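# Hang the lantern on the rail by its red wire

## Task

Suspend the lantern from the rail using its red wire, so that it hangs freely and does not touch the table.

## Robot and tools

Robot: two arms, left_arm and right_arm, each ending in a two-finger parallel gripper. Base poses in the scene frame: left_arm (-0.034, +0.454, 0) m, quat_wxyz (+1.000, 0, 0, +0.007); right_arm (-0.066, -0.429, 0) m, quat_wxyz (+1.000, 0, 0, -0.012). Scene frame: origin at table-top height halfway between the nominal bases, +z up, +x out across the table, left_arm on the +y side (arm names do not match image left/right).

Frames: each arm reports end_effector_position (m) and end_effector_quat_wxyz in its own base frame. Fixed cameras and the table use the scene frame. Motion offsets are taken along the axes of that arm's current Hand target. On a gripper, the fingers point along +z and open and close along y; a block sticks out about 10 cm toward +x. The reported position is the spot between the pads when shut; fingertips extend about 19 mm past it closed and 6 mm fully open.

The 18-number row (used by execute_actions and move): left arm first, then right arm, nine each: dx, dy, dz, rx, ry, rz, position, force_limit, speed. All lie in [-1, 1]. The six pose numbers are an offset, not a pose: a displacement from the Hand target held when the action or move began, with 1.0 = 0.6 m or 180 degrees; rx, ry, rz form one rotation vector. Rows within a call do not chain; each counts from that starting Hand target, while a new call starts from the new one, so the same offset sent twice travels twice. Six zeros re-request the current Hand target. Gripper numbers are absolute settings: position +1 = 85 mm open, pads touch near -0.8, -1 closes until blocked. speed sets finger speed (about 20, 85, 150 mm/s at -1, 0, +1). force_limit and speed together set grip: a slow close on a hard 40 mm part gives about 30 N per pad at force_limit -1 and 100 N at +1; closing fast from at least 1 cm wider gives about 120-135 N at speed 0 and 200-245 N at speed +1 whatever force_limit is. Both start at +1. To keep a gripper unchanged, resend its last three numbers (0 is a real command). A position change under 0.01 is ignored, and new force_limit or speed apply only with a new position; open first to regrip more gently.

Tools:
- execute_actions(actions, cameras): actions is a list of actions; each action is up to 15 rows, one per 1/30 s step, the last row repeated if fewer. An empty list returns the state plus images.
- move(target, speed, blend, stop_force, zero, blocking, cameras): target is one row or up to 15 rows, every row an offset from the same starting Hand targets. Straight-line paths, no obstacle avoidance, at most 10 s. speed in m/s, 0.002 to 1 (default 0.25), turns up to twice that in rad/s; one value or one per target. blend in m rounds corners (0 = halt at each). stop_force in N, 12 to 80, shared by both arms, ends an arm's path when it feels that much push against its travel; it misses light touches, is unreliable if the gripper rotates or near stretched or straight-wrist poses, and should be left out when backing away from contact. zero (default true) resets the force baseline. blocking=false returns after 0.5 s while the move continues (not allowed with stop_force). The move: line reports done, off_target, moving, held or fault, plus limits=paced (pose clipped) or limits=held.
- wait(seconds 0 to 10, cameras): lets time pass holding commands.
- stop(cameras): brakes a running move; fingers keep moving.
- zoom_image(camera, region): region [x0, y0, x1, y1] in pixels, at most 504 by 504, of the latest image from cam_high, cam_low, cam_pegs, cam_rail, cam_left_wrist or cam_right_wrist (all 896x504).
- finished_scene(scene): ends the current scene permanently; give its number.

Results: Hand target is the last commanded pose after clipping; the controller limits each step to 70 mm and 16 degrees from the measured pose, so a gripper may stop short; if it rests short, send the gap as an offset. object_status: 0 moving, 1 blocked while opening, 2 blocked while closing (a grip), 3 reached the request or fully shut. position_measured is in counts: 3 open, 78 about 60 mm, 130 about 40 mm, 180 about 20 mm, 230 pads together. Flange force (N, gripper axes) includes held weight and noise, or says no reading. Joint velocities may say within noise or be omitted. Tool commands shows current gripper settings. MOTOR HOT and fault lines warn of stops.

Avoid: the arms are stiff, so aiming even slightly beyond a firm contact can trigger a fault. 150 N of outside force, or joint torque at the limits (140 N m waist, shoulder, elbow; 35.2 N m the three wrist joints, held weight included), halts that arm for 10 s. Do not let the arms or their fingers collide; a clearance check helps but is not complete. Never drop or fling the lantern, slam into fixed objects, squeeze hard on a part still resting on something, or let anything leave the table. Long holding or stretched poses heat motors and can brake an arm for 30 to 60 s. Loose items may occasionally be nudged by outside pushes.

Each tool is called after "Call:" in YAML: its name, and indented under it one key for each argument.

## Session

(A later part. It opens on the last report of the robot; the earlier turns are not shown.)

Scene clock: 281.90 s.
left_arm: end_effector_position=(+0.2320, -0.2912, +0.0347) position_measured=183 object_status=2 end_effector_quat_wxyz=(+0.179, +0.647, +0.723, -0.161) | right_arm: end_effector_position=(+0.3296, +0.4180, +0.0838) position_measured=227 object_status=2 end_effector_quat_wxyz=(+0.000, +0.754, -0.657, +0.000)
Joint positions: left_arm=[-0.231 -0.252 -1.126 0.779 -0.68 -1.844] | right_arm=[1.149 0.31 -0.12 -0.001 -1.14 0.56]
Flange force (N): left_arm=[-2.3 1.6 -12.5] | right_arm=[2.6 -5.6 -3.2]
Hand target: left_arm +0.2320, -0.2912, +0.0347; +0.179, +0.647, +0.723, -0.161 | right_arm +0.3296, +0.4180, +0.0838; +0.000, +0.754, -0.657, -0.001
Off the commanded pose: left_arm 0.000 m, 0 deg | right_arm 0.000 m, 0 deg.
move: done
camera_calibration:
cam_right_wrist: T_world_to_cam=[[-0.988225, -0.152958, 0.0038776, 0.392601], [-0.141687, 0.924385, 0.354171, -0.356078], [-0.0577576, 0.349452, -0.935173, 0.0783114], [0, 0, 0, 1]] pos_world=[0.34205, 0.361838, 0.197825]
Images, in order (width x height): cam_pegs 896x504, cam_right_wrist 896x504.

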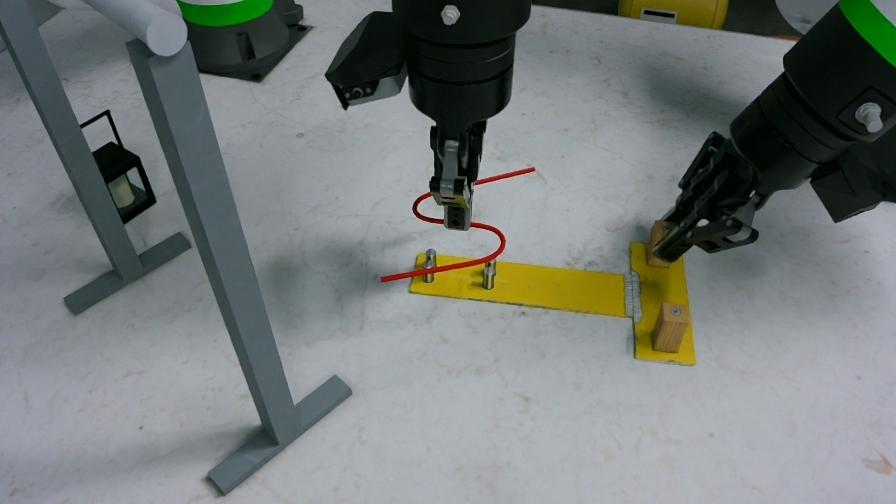

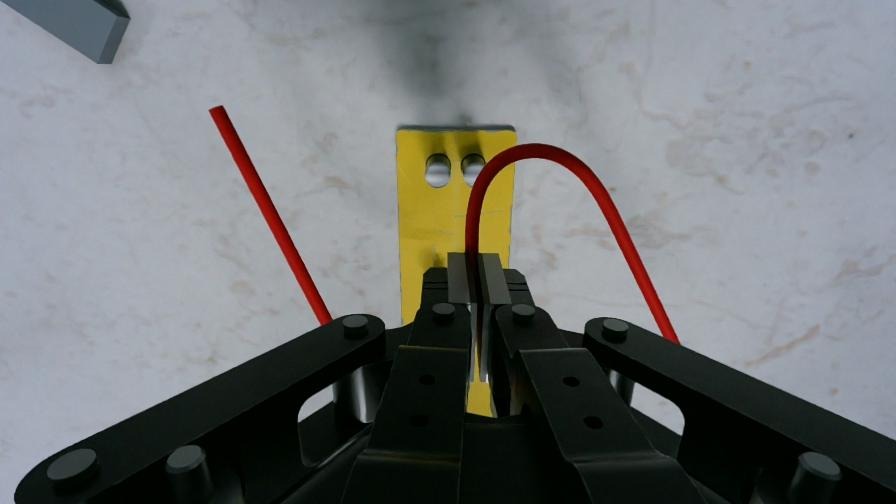

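Call:
move:
  target:
    - [0,0,0,0,0,0,-1,1,-1,-0.1533,0,0,0,0,0,-1,0.2,-0.5]
    - [0,0,0,0,0,0,-1,1,-1,-0.1533,0,0.09,0,0,0,-1,0.2,-0.5]
  speed: 0.15

Call:
move:
  target: [0,0,0,0,0,0,-1,1,-1,0,0,0.015,0,0,0,-1,0.2,-0.5]
  speed: 0.015
  stop_force: 12
  cameras: ["cam_right_wrist"]

Scene clock: 288.00 s.
left_arm: end_effector_position=(+0.2320, -0.2912, +0.0347) position_measured=183 object_status=2 end_effector_quat_wxyz=(+0.179, +0.647, +0.723, -0.161) | right_arm: end_effector_position=(+0.3168, +0.5092, +0.0299) position_measured=227 object_status=2 end_effector_quat_wxyz=(+0.000, +0.754, -0.657, -0.001)
Joint positions: left_arm=[-0.231 -0.252 -1.126 0.779 -0.68 -1.844] | right_arm=[1.232 0.52 0.041 -0.001 -1.09 0.477]
Flange force (N): left_arm=[-1.7 0.9 -12.9] | right_arm=[1.6 -5.4 -2.8]
Hand target: left_arm +0.2320, -0.2912, +0.0347; +0.179, +0.647, +0.723, -0.161 | right_arm +0.3169, +0.5092, +0.0299; +0.000, +0.754, -0.657, -0.001
Off the commanded pose: left_arm 0.000 m, 0 deg | right_arm 0.000 m, 0 deg.
move: done

Scene clock: 289.03 s.
left_arm: end_effector_position=(+0.2320, -0.2912, +0.0347) position_measured=183 object_status=2 end_effector_quat_wxyz=(+0.179, +0.647, +0.723, -0.161) | right_arm: end_effector_position=(+0.3169, +0.5092, +0.0233) position_measured=227 object_status=2 end_effector_quat_wxyz=(+0.000, +0.754, -0.657, +0.000)
Joint positions: left_arm=[-0.231 -0.252 -1.126 0.779 -0.68 -1.844] | right_arm=[1.232 0.528 0.035 -0.001 -1.077 0.477]
Flange force (N): left_arm=[-1.6 0.4 -13.4] | right_arm=[7.1 4.8 -31.9]
Hand target: left_arm +0.2320, -0.2912, +0.0347; +0.179, +0.647, +0.723, -0.161 | right_arm +0.3169, +0.5092, +0.0233; +0.000, +0.754, -0.657, +0.000 (not the last commanded pose)
Off the commanded pose: left_arm 0.000 m, 0 deg | right_arm 0.002 m, 0 deg.
move: contact (right_arm)
camera_calibration:
cam_right_wrist: T_world_to_cam=[[-0.988231, -0.152923, 0.00378525, 0.394219], [-0.141687, 0.92439, 0.354158, -0.420662], [-0.057658, 0.349454, -0.935178, -0.0108686], [0, 0, 0, 1]] pos_world=[0.32935, 0.452939, 0.137324]
Images, in order (width x height): cam_right_wrist 896x504.

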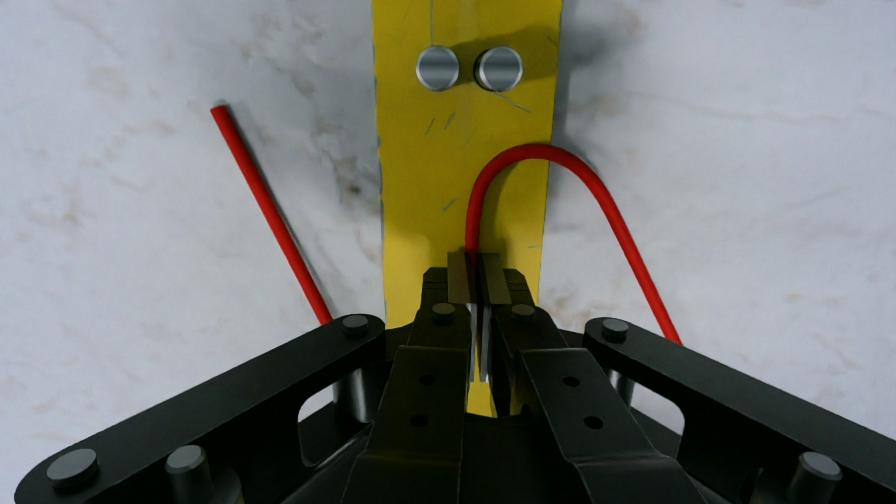

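Call:
move:
  target:
    - [0,0,0,0,0,0,-0.1,1,-1,0,0,0,0,0,0,-0.5,1,0]
    - [-0.0934,0,-0.1766,0,0,0,-0.1,1,-1,0,0,-0.18,0,0,0,-0.5,1,0]
  speed: [0.1,0.15]
  cameras: ["cam_pegs","cam_right_wrist"]

Scene clock: 295.80 s.
left_arm: end_effector_position=(+0.2321, -0.2910, +0.1546) position_measured=141 object_status=3 end_effector_quat_wxyz=(+0.179, +0.647, +0.723, -0.161) | right_arm: end_effector_position=(+0.3170, +0.5091, +0.1315) position_measured=192 object_status=3 end_effector_quat_wxyz=(-0.001, +0.754, -0.657, +0.000)
Joint positions: left_arm=[-0.152 -0.46 -0.899 0.544 -1.065 -1.561] | right_arm=[1.232 0.429 0.161 0 -1.301 0.477]
Flange force (N): left_arm=[1.9 0.7 -1.1] | right_arm=[1.8 -5.2 -3.1]
Hand target: left_arm +0.2321, -0.2910, +0.1546; +0.179, +0.647, +0.723, -0.161 | right_arm +0.3169, +0.5091, +0.1313; +0.000, +0.754, -0.657, +0.000
Off the commanded pose: left_arm 0.000 m, 0 deg | right_arm 0.000 m, 0 deg.
move: done
camera_calibration:
cam_right_wrist: T_world_to_cam=[[-0.988242, -0.152857, 0.00356634, 0.393822], [-0.141694, 0.924333, 0.354304, -0.458897], [-0.0574545, 0.349633, -0.935123, 0.0901904], [0, 0, 0, 1]] pos_world=[0.329351, 0.452839, 0.245524]
Images, in order (width x height): cam_pegs 896x504, cam_right_wrist 896x504.

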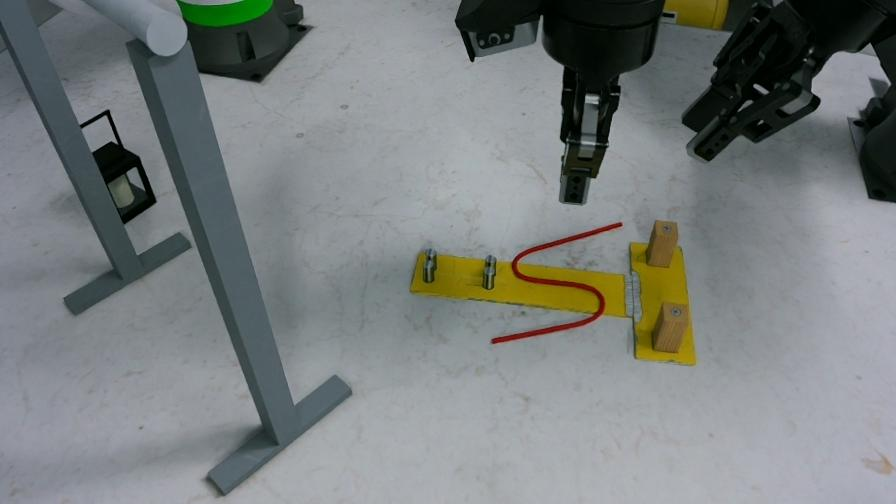

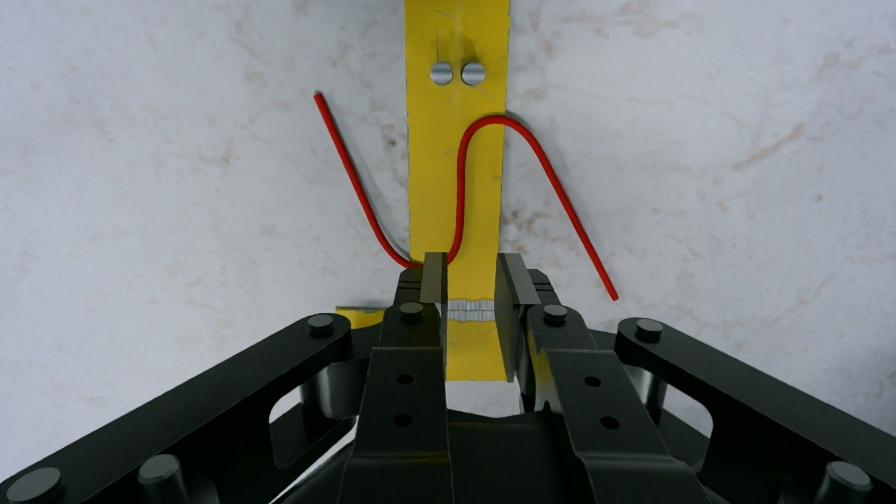

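Call:
move:
  target:
    - [0,0,0,0,0,0,-0.1,1,-1,0.0532,-0.1087,0,0,0,-0.1067,-0.6,1,0]
    - [0,0,0,0,0,0,-0.1,1,-1,0.0532,-0.1087,0.13,0,0,-0.1067,-0.6,1,0]
  speed: [0.2,0.12]
  blend: 0.01
  cameras: ["cam_pegs","cam_right_wrist"]

Scene clock: 309.77 s.
left_arm: end_effector_position=(+0.2321, -0.2910, +0.1546) position_measured=141 object_status=3 end_effector_quat_wxyz=(+0.179, +0.647, +0.723, -0.161) | right_arm: end_effector_position=(+0.3859, +0.4865, +0.0533) position_measured=205 object_status=3 end_effector_quat_wxyz=(+0.000, +0.853, -0.522, +0.000)
Joint positions: left_arm=[-0.152 -0.46 -0.899 0.544 -1.065 -1.561] | right_arm=[1.111 0.544 0.137 -0.001 -1.163 0.934]
Flange force (N): left_arm=[2.9 0.2 -0.9] | right_arm=[3.6 -3.6 -3.1]
Hand target: left_arm +0.2321, -0.2910, +0.1546; +0.179, +0.647, +0.723, -0.161 | right_arm +0.3859, +0.4866, +0.0533; +0.000, +0.853, -0.522, +0.000
Off the commanded pose: left_arm 0.000 m, 0 deg | right_arm 0.000 m, 0 deg.
move: done
camera_calibration:
cam_right_wrist: T_world_to_cam=[[-0.882949, -0.469456, 0.00349857, 0.572222], [-0.437919, 0.826276, 0.354252, -0.238482], [-0.169197, 0.311255, -0.935143, 0.0906199], [0, 0, 0, 1]] pos_world=[0.41614, 0.437479, 0.167224]
Images, in order (width x height): cam_pegs 896x504, cam_right_wrist 896x504.

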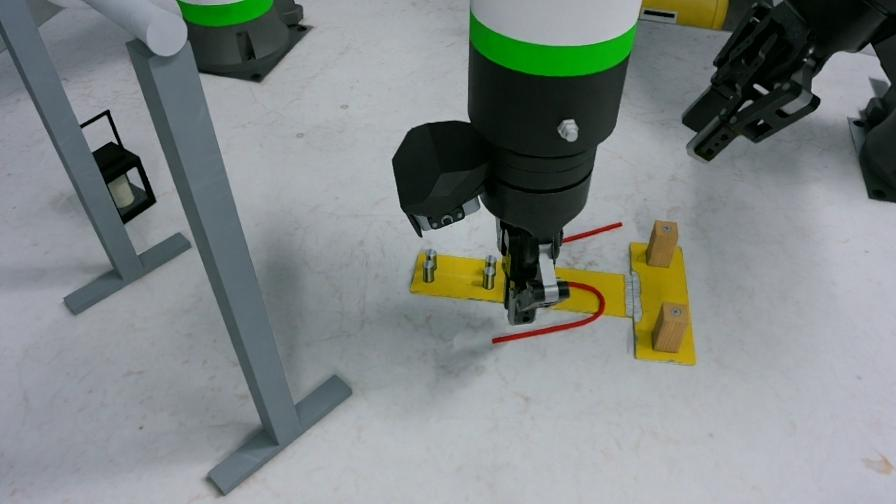

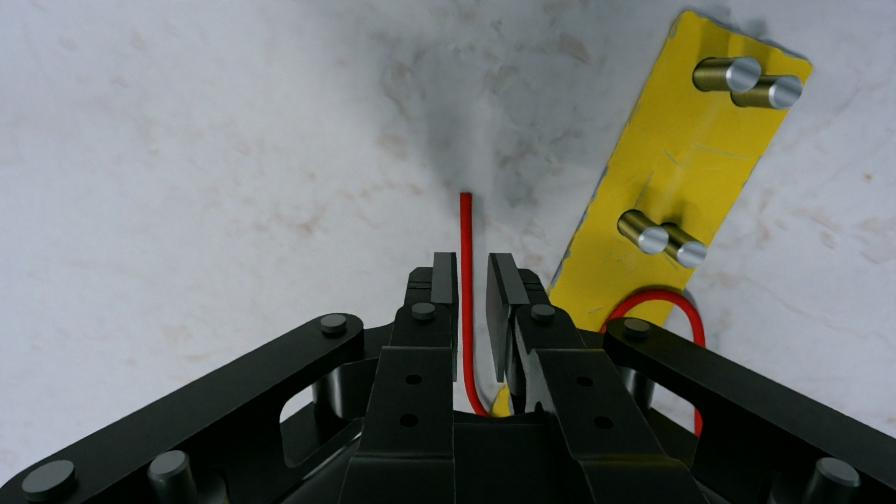

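Call:
move:
  target: [0,0,0,0,0,0,-0.1,1,-1,0,0.002,0.06,0,0,0,-0.6,1,0]
  speed: 0.03
  stop_force: 12

Call:
move:
  target:
    - [0,0,0,0,0,0,-0.1,1,-1,0,0,-0.0035,0,0,0,-0.6,1,0]
    - [0,0,0,0,0,0,-0.1,1,-1,0,0,-0.0035,0,0,0,-1,0.6,-0.3]
  speed: 0.05
  cameras: ["cam_right_wrist"]

Scene clock: 314.30 s.
left_arm: end_effector_position=(+0.2321, -0.2910, +0.1546) position_measured=141 object_status=3 end_effector_quat_wxyz=(+0.179, +0.647, +0.723, -0.161) | right_arm: end_effector_position=(+0.3849, +0.4863, +0.0196) position_measured=205 object_status=3 end_effector_quat_wxyz=(-0.001, +0.853, -0.522, +0.000)
Joint positions: left_arm=[-0.152 -0.46 -0.899 0.544 -1.065 -1.561] | right_arm=[1.112 0.577 0.102 -0.001 -1.094 0.933]
Flange force (N): left_arm=[2.0 0.0 -1.3] | right_arm=[7.4 8.5 -55.5]
Hand target: left_arm +0.2321, -0.2910, +0.1546; +0.179, +0.647, +0.723, -0.161 | right_arm +0.3849, +0.4863, +0.0196; -0.001, +0.853, -0.522, +0.000 (not the last commanded pose)
Off the commanded pose: left_arm 0.000 m, 0 deg | right_arm 0.002 m, 0 deg.
move: contact (right_arm)

Scene clock: 315.50 s.
left_arm: end_effector_position=(+0.2321, -0.2910, +0.1546) position_measured=141 object_status=3 end_effector_quat_wxyz=(+0.179, +0.647, +0.723, -0.161) | right_arm: end_effector_position=(+0.3849, +0.4862, +0.0217) position_measured=228 object_status=2 end_effector_quat_wxyz=(-0.001, +0.853, -0.522, +0.000)
Joint positions: left_arm=[-0.152 -0.46 -0.899 0.544 -1.065 -1.561] | right_arm=[1.112 0.574 0.104 -0.001 -1.099 0.933]
Flange force (N): left_arm=[2.7 -0.1 -1.9] | right_arm=[3.3 -3.9 -3.0]
Hand target: left_arm +0.2321, -0.2910, +0.1546; +0.179, +0.647, +0.723, -0.161 | right_arm +0.3849, +0.4863, +0.0217; -0.001, +0.853, -0.522, +0.000
Off the commanded pose: left_arm 0.000 m, 0 deg | right_arm 0.000 m, 0 deg.
move: done
camera_calibration:
cam_right_wrist: T_world_to_cam=[[-0.882884, -0.46958, 0.00310567, 0.57139], [-0.438125, 0.826088, 0.354436, -0.22737], [-0.169002, 0.311566, -0.935075, 0.0608602], [0, 0, 0, 1]] pos_world=[0.41514, 0.437179, 0.135722]
Images, in order (width x height): cam_right_wrist 896x504.

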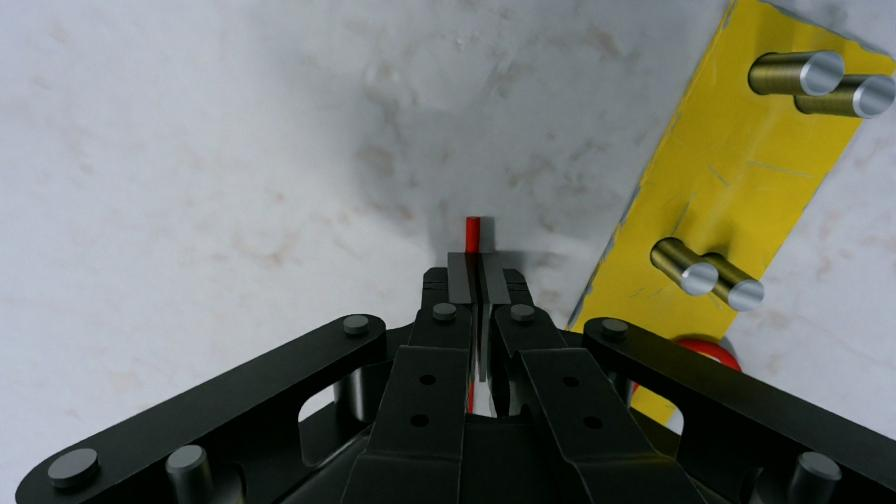

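Call:
move:
  target: [0,0,0,0,0,0,-0.1,1,-1,0,0,-0.55,0,0,0,-1,0.6,-0.3]
  speed: 0.25
  cameras: ["all"]

Scene clock: 318.93 s.
left_arm: end_effector_position=(+0.2321, -0.2910, +0.1546) position_measured=141 object_status=3 end_effector_quat_wxyz=(+0.179, +0.647, +0.723, -0.161) | right_arm: end_effector_position=(+0.3849, +0.4857, +0.3517) position_measured=228 object_status=2 end_effector_quat_wxyz=(-0.001, +0.853, -0.522, +0.000)
Joint positions: left_arm=[-0.152 -0.46 -0.899 0.544 -1.065 -1.561] | right_arm=[1.112 0.486 0.761 -0.001 -1.844 0.933]
Flange force (N): left_arm=[2.5 -0.1 -1.5] | right_arm=[2.9 -4.6 -3.8]
Hand target: left_arm +0.2321, -0.2910, +0.1546; +0.179, +0.647, +0.723, -0.161 | right_arm +0.3850, +0.4857, +0.3517; -0.001, +0.853, -0.522, +0.000
Off the commanded pose: left_arm 0.000 m, 0 deg | right_arm 0.000 m, 0 deg.
move: done
camera_calibration:
cam_left_wrist: T_world_to_cam=[[0.991561, 0.129554, 0.00471795, -0.187261], [0.0853275, -0.679598, 0.728605, -0.307971], [0.0976003, -0.722054, -0.684918, 0.00501166], [0, 0, 0, 1]] pos_world=[0.21147, -0.181417, 0.228705]
cam_right_wrist: T_world_to_cam=[[-0.882905, -0.469541, 0.00312249, 0.570067], [-0.438083, 0.82611, 0.354436, -0.34383], [-0.169002, 0.311566, -0.935075, 0.369528], [0, 0, 0, 1]] pos_world=[0.41514, 0.436579, 0.465623]

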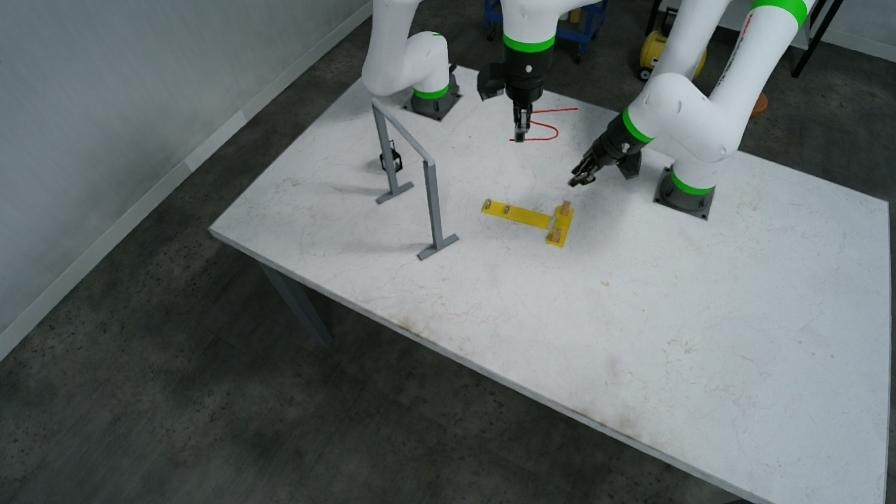

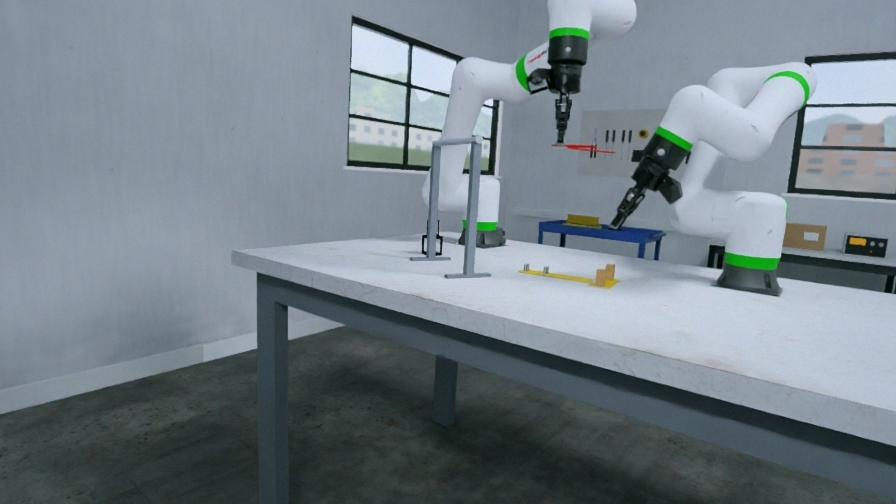

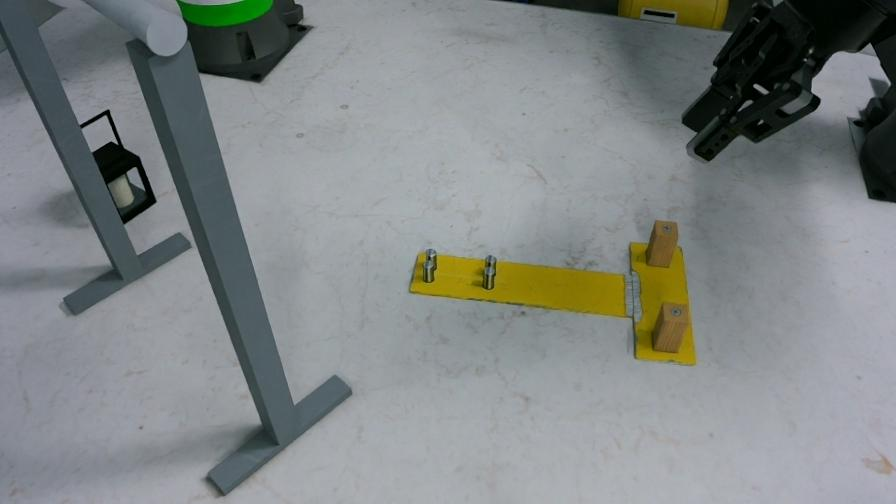

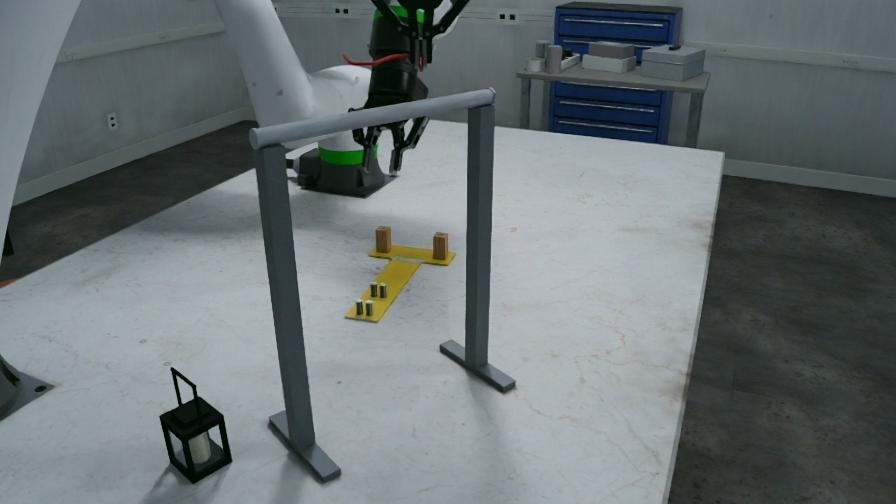

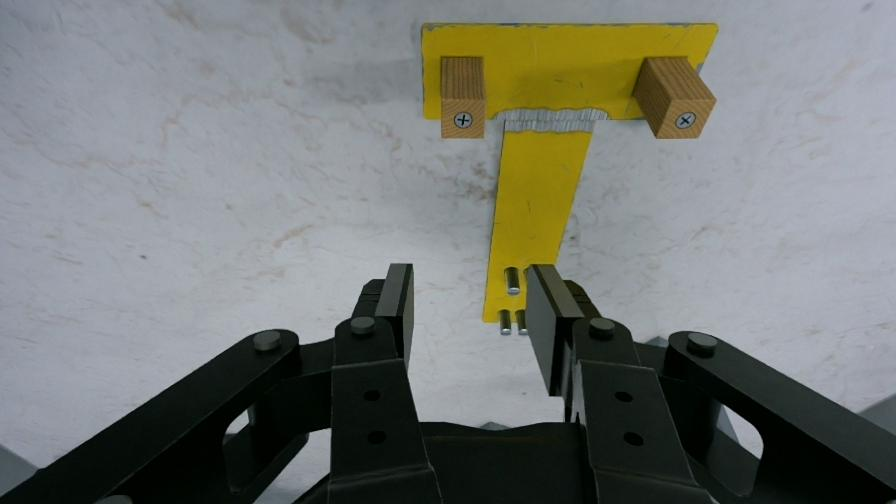

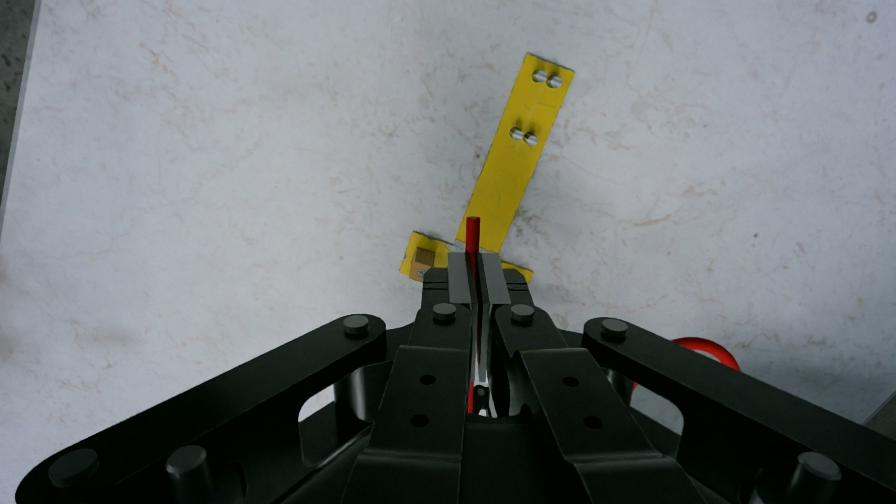

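Call:
zoom_image:
  camera: "cam_rail"
  region: [140, 350, 270, 500]

Call:
zoom_image:
  camera: "cam_pegs"
  region: [70, 100, 170, 230]

Call:
zoom_image:
  camera: "cam_low"
  region: [400, 210, 500, 280]

Scaled by 3.360.

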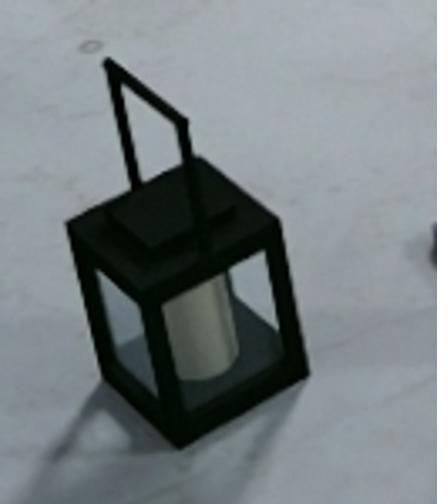

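Scaled by 3.877.

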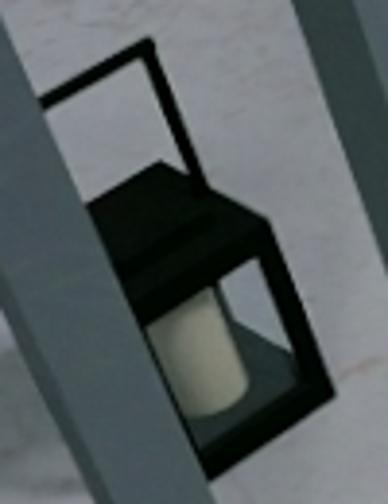

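Scaled by 5.040.

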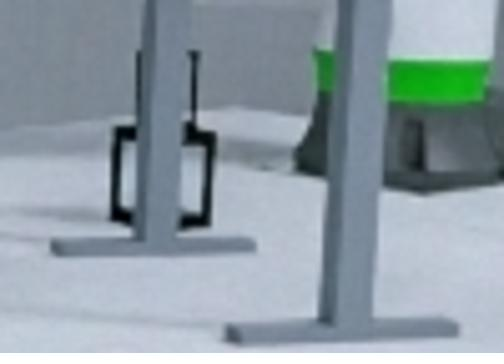

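Call:
move:
  target:
    - [0,0,0,0,0,0,-0.1,1,-1,0,0,0.54,0,0,0,-1,0.6,-0.3]
    - [0,0,0,0,0,0,-0.1,1,-1,0,0,0.5495,0,0,0,-1,0.6,-0.3]
    - [0,0,0,0,0,0,-0.1,1,-1,0,0,0.5495,0,0,0,-0.6,0.6,0]
    - [0,0,0,0,0,0,-0.1,1,-1,0,0,0.33,0,0,0,-0.6,0.6,0]
  speed: [0.3,0.03,0.1,0.2]
  cameras: ["cam_right_wrist","cam_pegs"]

Scene clock: 413.20 s.
left_arm: end_effector_position=(+0.2321, -0.2910, +0.1546) position_measured=141 object_status=3 end_effector_quat_wxyz=(+0.179, +0.647, +0.723, -0.161) | right_arm: end_effector_position=(+0.3850, +0.4860, +0.1538) position_measured=205 object_status=3 end_effector_quat_wxyz=(-0.001, +0.853, -0.522, +0.000)
Joint positions: left_arm=[-0.152 -0.46 -0.899 0.544 -1.065 -1.561] | right_arm=[1.112 0.466 0.267 -0.001 -1.37 0.933]
Flange force (N): left_arm=[3.0 0.3 -1.4] | right_arm=[3.4 -4.3 -3.1]
Hand target: left_arm +0.2321, -0.2910, +0.1546; +0.179, +0.647, +0.723, -0.161 | right_arm +0.3849, +0.4860, +0.1537; -0.001, +0.853, -0.522, +0.000
Off the commanded pose: left_arm 0.000 m, 0 deg | right_arm 0.000 m, 0 deg.
move: done
camera_calibration:
cam_right_wrist: T_world_to_cam=[[-0.882945, -0.469468, 0.00277036, 0.570905], [-0.438119, 0.826078, 0.354468, -0.27395], [-0.1687, 0.311762, -0.935064, 0.184262], [0, 0, 0, 1]] pos_world=[0.41514, 0.43688, 0.267821]
Images, in order (width x height): cam_pegs 896x504, cam_right_wrist 896x504.

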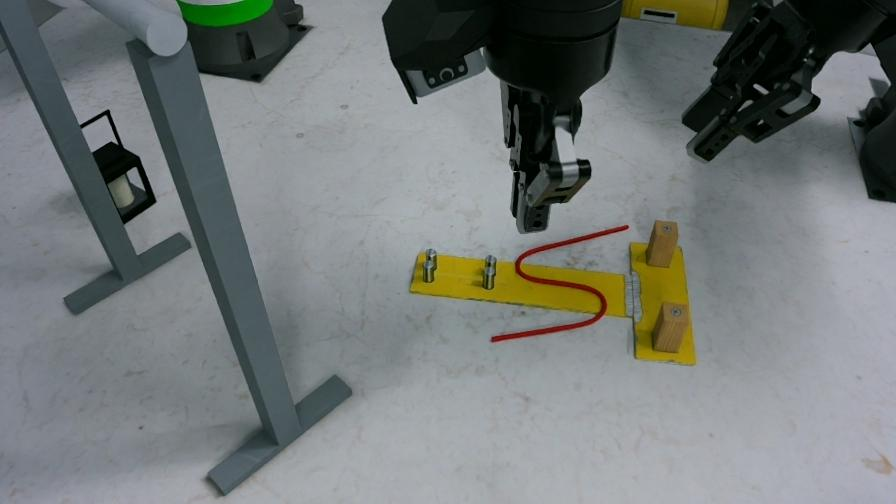

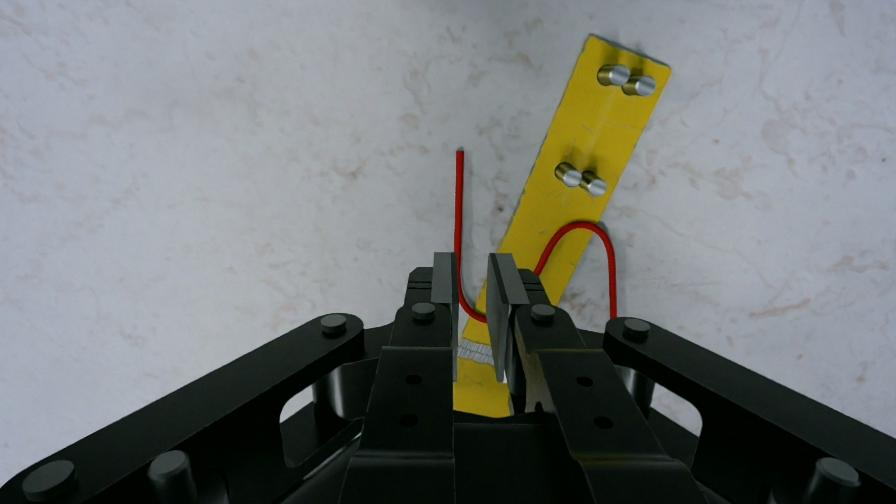

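Call:
move:
  target:
    - [0,0,0,0,0,0,-0.1,1,-1,0.02,0.01,-0.21,0,0,0.05,-0.1,0.6,0]
    - [0,0,0,0,0,0,-0.1,1,-1,0.5745,0.3992,-0.21,0,0,0.742,-0.1,0.6,0]
  speed: 0.35
  blend: 0.02
  cameras: ["cam_right_wrist","cam_rail","cam_high"]

Scene clock: 425.37 s.
left_arm: end_effector_position=(+0.2321, -0.2910, +0.1546) position_measured=141 object_status=3 end_effector_quat_wxyz=(+0.179, +0.647, +0.723, -0.161) | right_arm: end_effector_position=(+0.3290, +0.0698, +0.2790) position_measured=141 object_status=3 end_effector_quat_wxyz=(+0.000, +0.143, +0.990, +0.001)
Joint positions: left_arm=[-0.152 -0.46 -0.899 0.544 -1.065 -1.561] | right_arm=[0.605 -0.296 -0.263 -0.001 -1.603 -0.891]
Flange force (N): left_arm=[2.5 0.2 -1.2] | right_arm=[-7.8 -6.3 -3.6]
Hand target: left_arm +0.2321, -0.2910, +0.1546; +0.179, +0.647, +0.723, -0.161 | right_arm +0.3290, +0.0698, +0.2790; +0.000, +0.143, +0.990, +0.001
Off the commanded pose: left_arm 0.000 m, 0 deg | right_arm 0.000 m, 0 deg.
move: done
camera_calibration:
cam_right_wrist: T_world_to_cam=[[0.26812, 0.96337, 0.00547475, -0.15377], [0.901006, -0.252767, 0.352558, -0.363717], [0.341028, -0.0895952, -0.935774, 0.282069], [0, 0, 0, 1]] pos_world=[0.272747, 0.0814733, 0.393026]
Images, in order (width x height): cam_high 896x504, cam_rail 896x504, cam_right_wrist 896x504.

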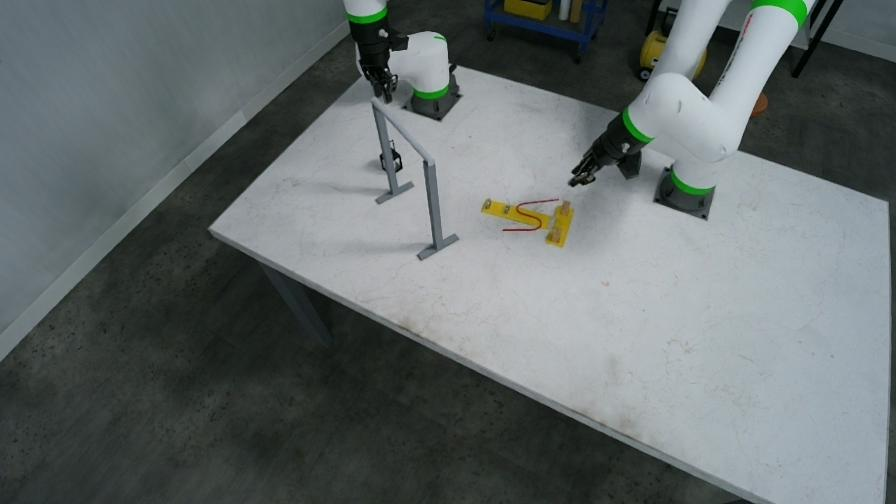

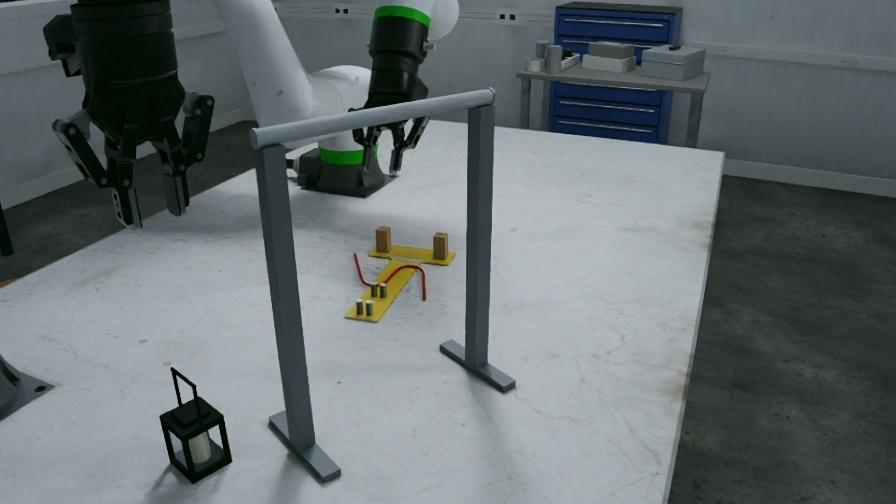

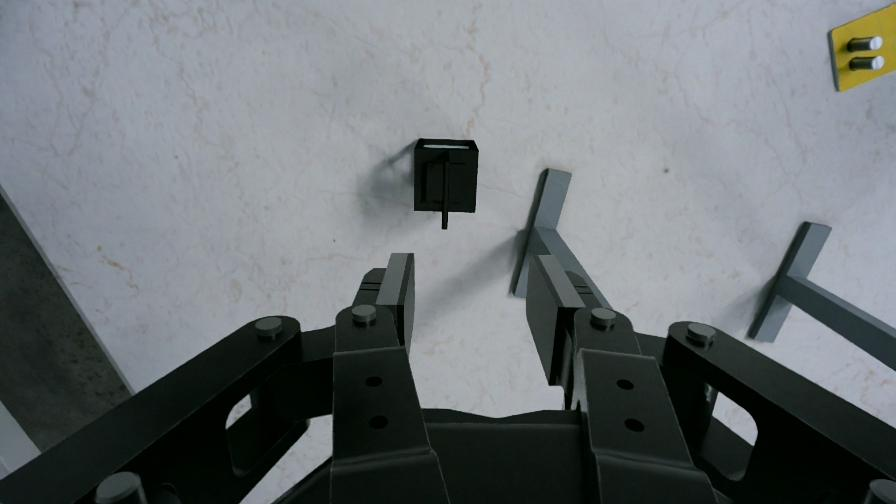

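Call:
move:
  target:
    - [0,0,0,0,0,0,-0.1,1,-1,-0.0172,-0.0167,0.05,0,0,0,-0.1,0.6,0]
    - [0,0,0,0,0,0,-0.1,1,-1,-0.0172,-0.0167,0.2,0,0,0,-0.1,0.6,0]
  speed: [0.15,0.15]
  blend: 0.01
  cameras: ["cam_right_wrist","cam_rail"]

Scene clock: 432.50 s.
left_arm: end_effector_position=(+0.2321, -0.2910, +0.1546) position_measured=141 object_status=3 end_effector_quat_wxyz=(+0.179, +0.647, +0.723, -0.161) | right_arm: end_effector_position=(+0.3360, +0.0576, +0.1590) position_measured=141 object_status=3 end_effector_quat_wxyz=(+0.000, +0.143, +0.990, +0.001)
Joint positions: left_arm=[-0.152 -0.46 -0.899 0.544 -1.065 -1.561] | right_arm=[0.559 -0.247 -0.508 -0.002 -1.309 -0.846]
Flange force (N): left_arm=[3.2 -0.4 -0.8] | right_arm=[-7.0 -6.5 -3.0]
Hand target: left_arm +0.2321, -0.2910, +0.1546; +0.179, +0.647, +0.723, -0.161 | right_arm +0.3360, +0.0575, +0.1590; +0.000, +0.143, +0.990, +0.001
Off the commanded pose: left_arm 0.000 m, 0 deg | right_arm 0.000 m, 0 deg.
move: done
camera_calibration:
cam_right_wrist: T_world_to_cam=[[0.268141, 0.963363, 0.00568928, -0.143204], [0.900997, -0.252864, 0.35251, -0.330805], [0.341034, -0.0893966, -0.935791, 0.166277], [0, 0, 0, 1]] pos_world=[0.279747, 0.0691734, 0.273027]
Images, in order (width x height): cam_rail 896x504, cam_right_wrist 896x504.

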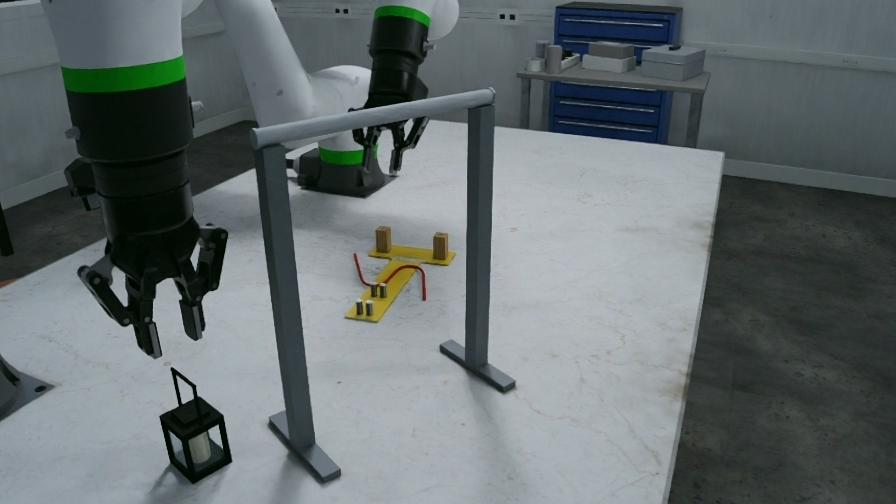

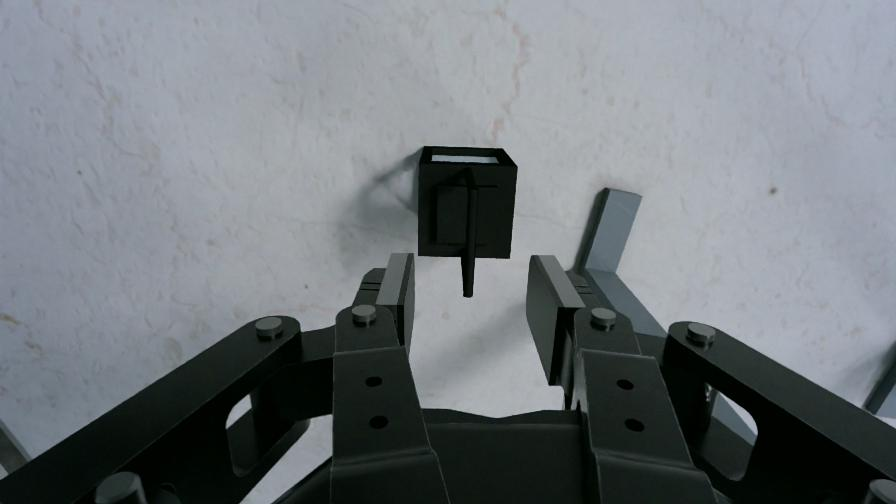

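Call:
move:
  target:
    - [0,0,0,0,0,0,-0.1,1,-1,0,0,0.0917,0,0,0,-0.1,0.6,0]
    - [0,0,0,0,0,0,-0.1,1,-1,0,0,0.0917,0,0,0,-1,-1,-0.5]
  speed: 0.08
  cameras: ["cam_right_wrist","cam_rail"]

Scene clock: 437.13 s.
left_arm: end_effector_position=(+0.2321, -0.2910, +0.1546) position_measured=141 object_status=3 end_effector_quat_wxyz=(+0.179, +0.647, +0.723, -0.161) | right_arm: end_effector_position=(+0.3360, +0.0576, +0.1039) position_measured=225 object_status=2 end_effector_quat_wxyz=(+0.000, +0.143, +0.990, +0.001)
Joint positions: left_arm=[-0.152 -0.46 -0.899 0.544 -1.065 -1.561] | right_arm=[0.559 -0.195 -0.603 -0.002 -1.162 -0.846]
Flange force (N): left_arm=[2.6 0.2 -1.4] | right_arm=[-7.0 -6.0 -1.2]
Hand target: left_arm +0.2321, -0.2910, +0.1546; +0.179, +0.647, +0.723, -0.161 | right_arm +0.3360, +0.0576, +0.1039; +0.000, +0.143, +0.990, +0.001
Off the commanded pose: left_arm 0.000 m, 0 deg | right_arm 0.000 m, 0 deg.
move: done
camera_calibration:
cam_right_wrist: T_world_to_cam=[[0.268207, 0.963346, 0.00550893, -0.142869], [0.90098, -0.25286, 0.352558, -0.311422], [0.341028, -0.089595, -0.935774, 0.11482], [0, 0, 0, 1]] pos_world=[0.279747, 0.069173, 0.218027]
Images, in order (width x height): cam_rail 896x504, cam_right_wrist 896x504.

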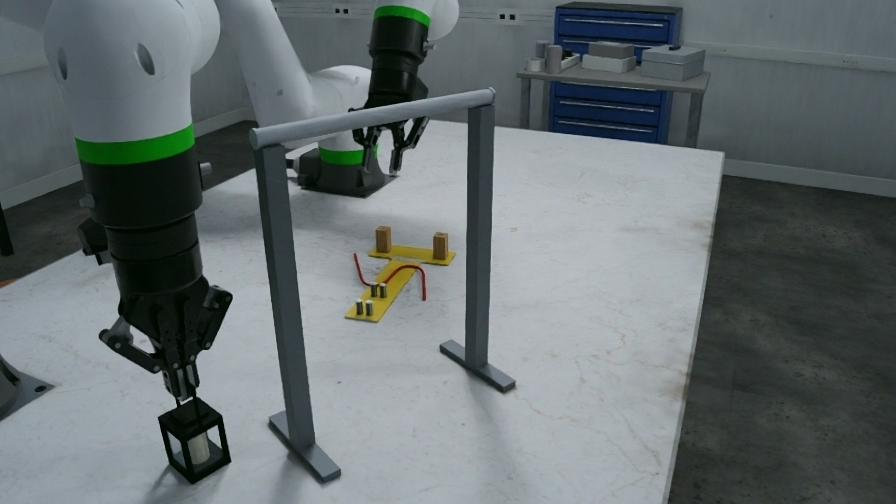

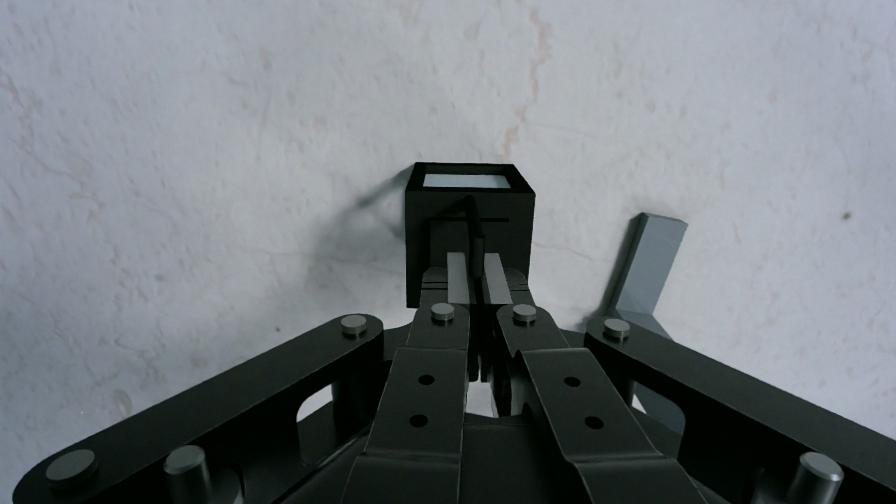

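Call:
move:
  target:
    - [0,0,0,0,0,0,-0.1,1,-1,0,0,-0.025,0,0,0,-1,-1,-0.5]
    - [0,0,0,0,0,0,-0.1,1,-1,0,0,-0.025,0,0,-0.489,-1,-1,-0.5]
    - [0,0,0,0,0,0,-0.1,1,-1,0,0,-0.003,0,0,-0.489,-1,-1,-0.5]
  speed: [0.04,0.15,0.04]
  cameras: ["cam_right_wrist","cam_rail"]

Scene clock: 447.93 s.
left_arm: end_effector_position=(+0.2321, -0.2910, +0.1546) position_measured=141 object_status=3 end_effector_quat_wxyz=(+0.179, +0.647, +0.723, -0.161) | right_arm: end_effector_position=(+0.3360, +0.0576, +0.1057) position_measured=225 object_status=2 end_effector_quat_wxyz=(+0.001, -0.585, +0.811, +0.001)
Joint positions: left_arm=[-0.152 -0.46 -0.899 0.544 -1.065 -1.561] | right_arm=[0.559 -0.197 -0.601 -0.002 -1.167 0.691]
Flange force (N): left_arm=[2.5 0.1 -1.0] | right_arm=[5.9 -7.8 -1.0]
Hand target: left_arm +0.2321, -0.2910, +0.1546; +0.179, +0.647, +0.723, -0.161 | right_arm +0.3360, +0.0576, +0.1057; +0.000, -0.585, +0.811, +0.001
Off the commanded pose: left_arm 0.000 m, 0 deg | right_arm 0.000 m, 0 deg.
move: done
camera_calibration:
cam_right_wrist: T_world_to_cam=[[-0.953503, 0.301351, 0.00440332, 0.305848], [0.283265, 0.891099, 0.354547, -0.170581], [0.102919, 0.339309, -0.935028, 0.171755], [0, 0, 0, 1]] pos_world=[0.32227, 0.00155905, 0.219728]
Images, in order (width x height): cam_rail 896x504, cam_right_wrist 896x504.

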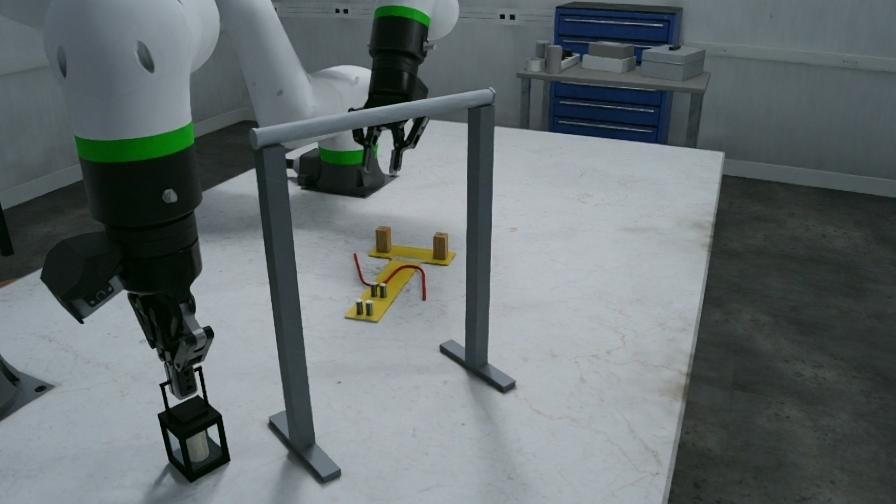

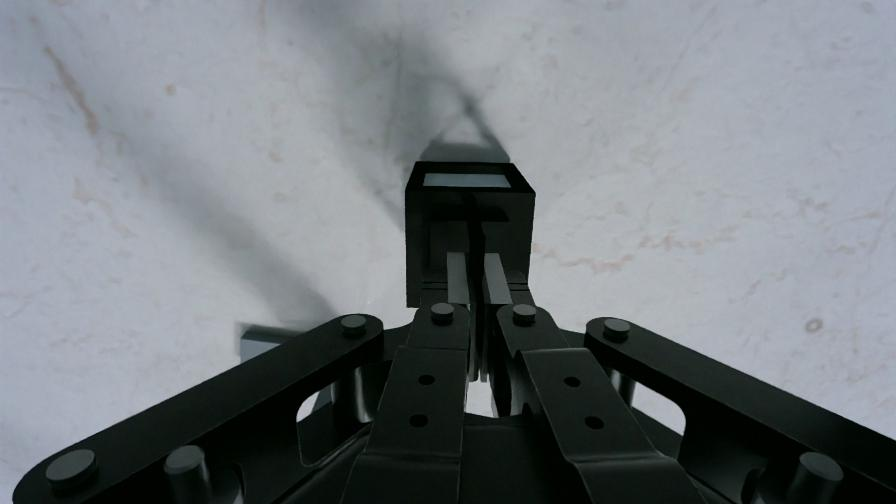

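Call:
move:
  target:
    - [0,0,0,0,0,0,-0.1,1,-1,0,0,0.003,0,0,0,-1,-1,-0.5]
    - [0,0,0,0,0,0,-0.1,1,-1,0,0,0.003,0,0,0,-0.2,-1,-0.7]
    - [0,0,0,0,0,0,-0.1,1,-1,0,0,-0.37,0,0,0,-0.2,-1,-0.7]
  speed: [0.02,0.05,0.2]
  cameras: ["cam_right_wrist","cam_rail"]

Scene clock: 453.50 s.
left_arm: end_effector_position=(+0.2321, -0.2910, +0.1546) position_measured=141 object_status=3 end_effector_quat_wxyz=(+0.179, +0.647, +0.723, -0.161) | right_arm: end_effector_position=(+0.3360, +0.0572, +0.3277) position_measured=154 object_status=3 end_effector_quat_wxyz=(+0.000, -0.585, +0.811, +0.001)
Joint positions: left_arm=[-0.152 -0.46 -0.899 0.544 -1.065 -1.561] | right_arm=[0.559 -0.273 -0.132 -0.001 -1.711 0.691]
Flange force (N): left_arm=[2.6 -0.2 -1.4] | right_arm=[5.7 -6.8 -3.3]
Hand target: left_arm +0.2321, -0.2910, +0.1546; +0.179, +0.647, +0.723, -0.161 | right_arm +0.3360, +0.0572, +0.3277; +0.000, -0.585, +0.811, +0.001
Off the commanded pose: left_arm 0.000 m, 0 deg | right_arm 0.000 m, 0 deg.
move: done
camera_calibration:
cam_right_wrist: T_world_to_cam=[[-0.9535, 0.301361, 0.00437531, 0.304972], [0.283275, 0.891129, 0.354464, -0.248989], [0.102923, 0.339221, -0.93506, 0.379446], [0, 0, 0, 1]] pos_world=[0.32227, 0.00125902, 0.441728]
Images, in order (width x height): cam_rail 896x504, cam_right_wrist 896x504.

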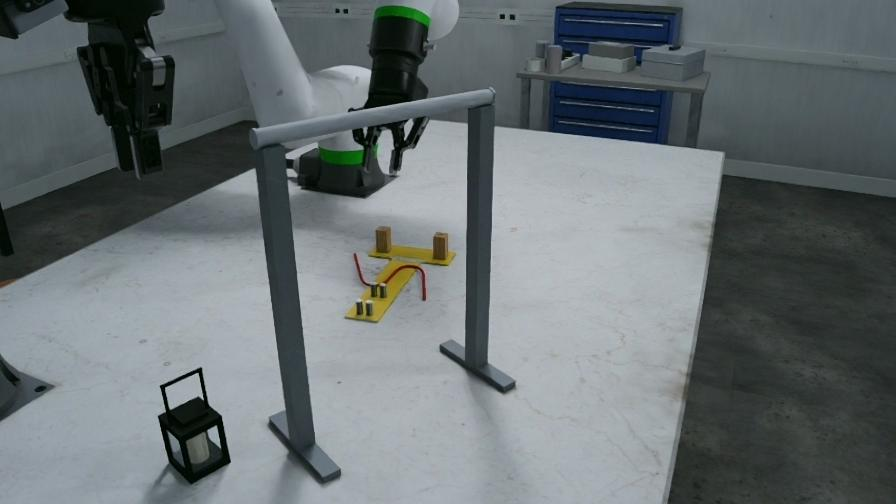

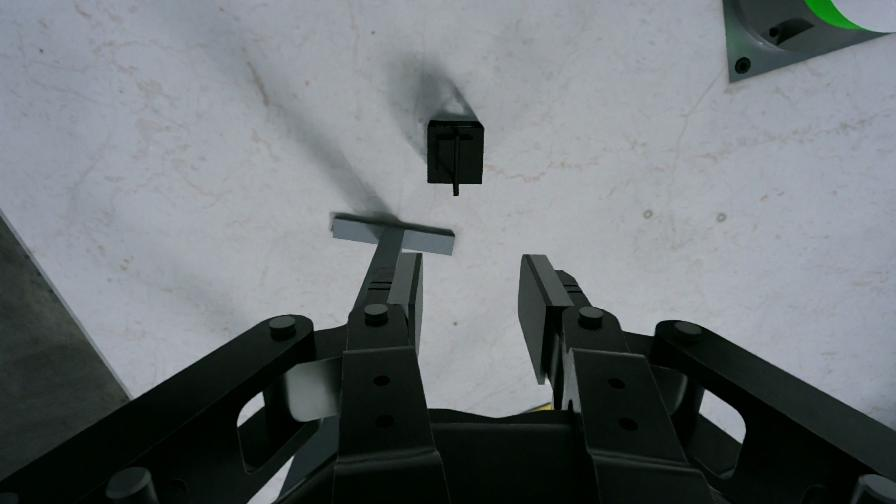

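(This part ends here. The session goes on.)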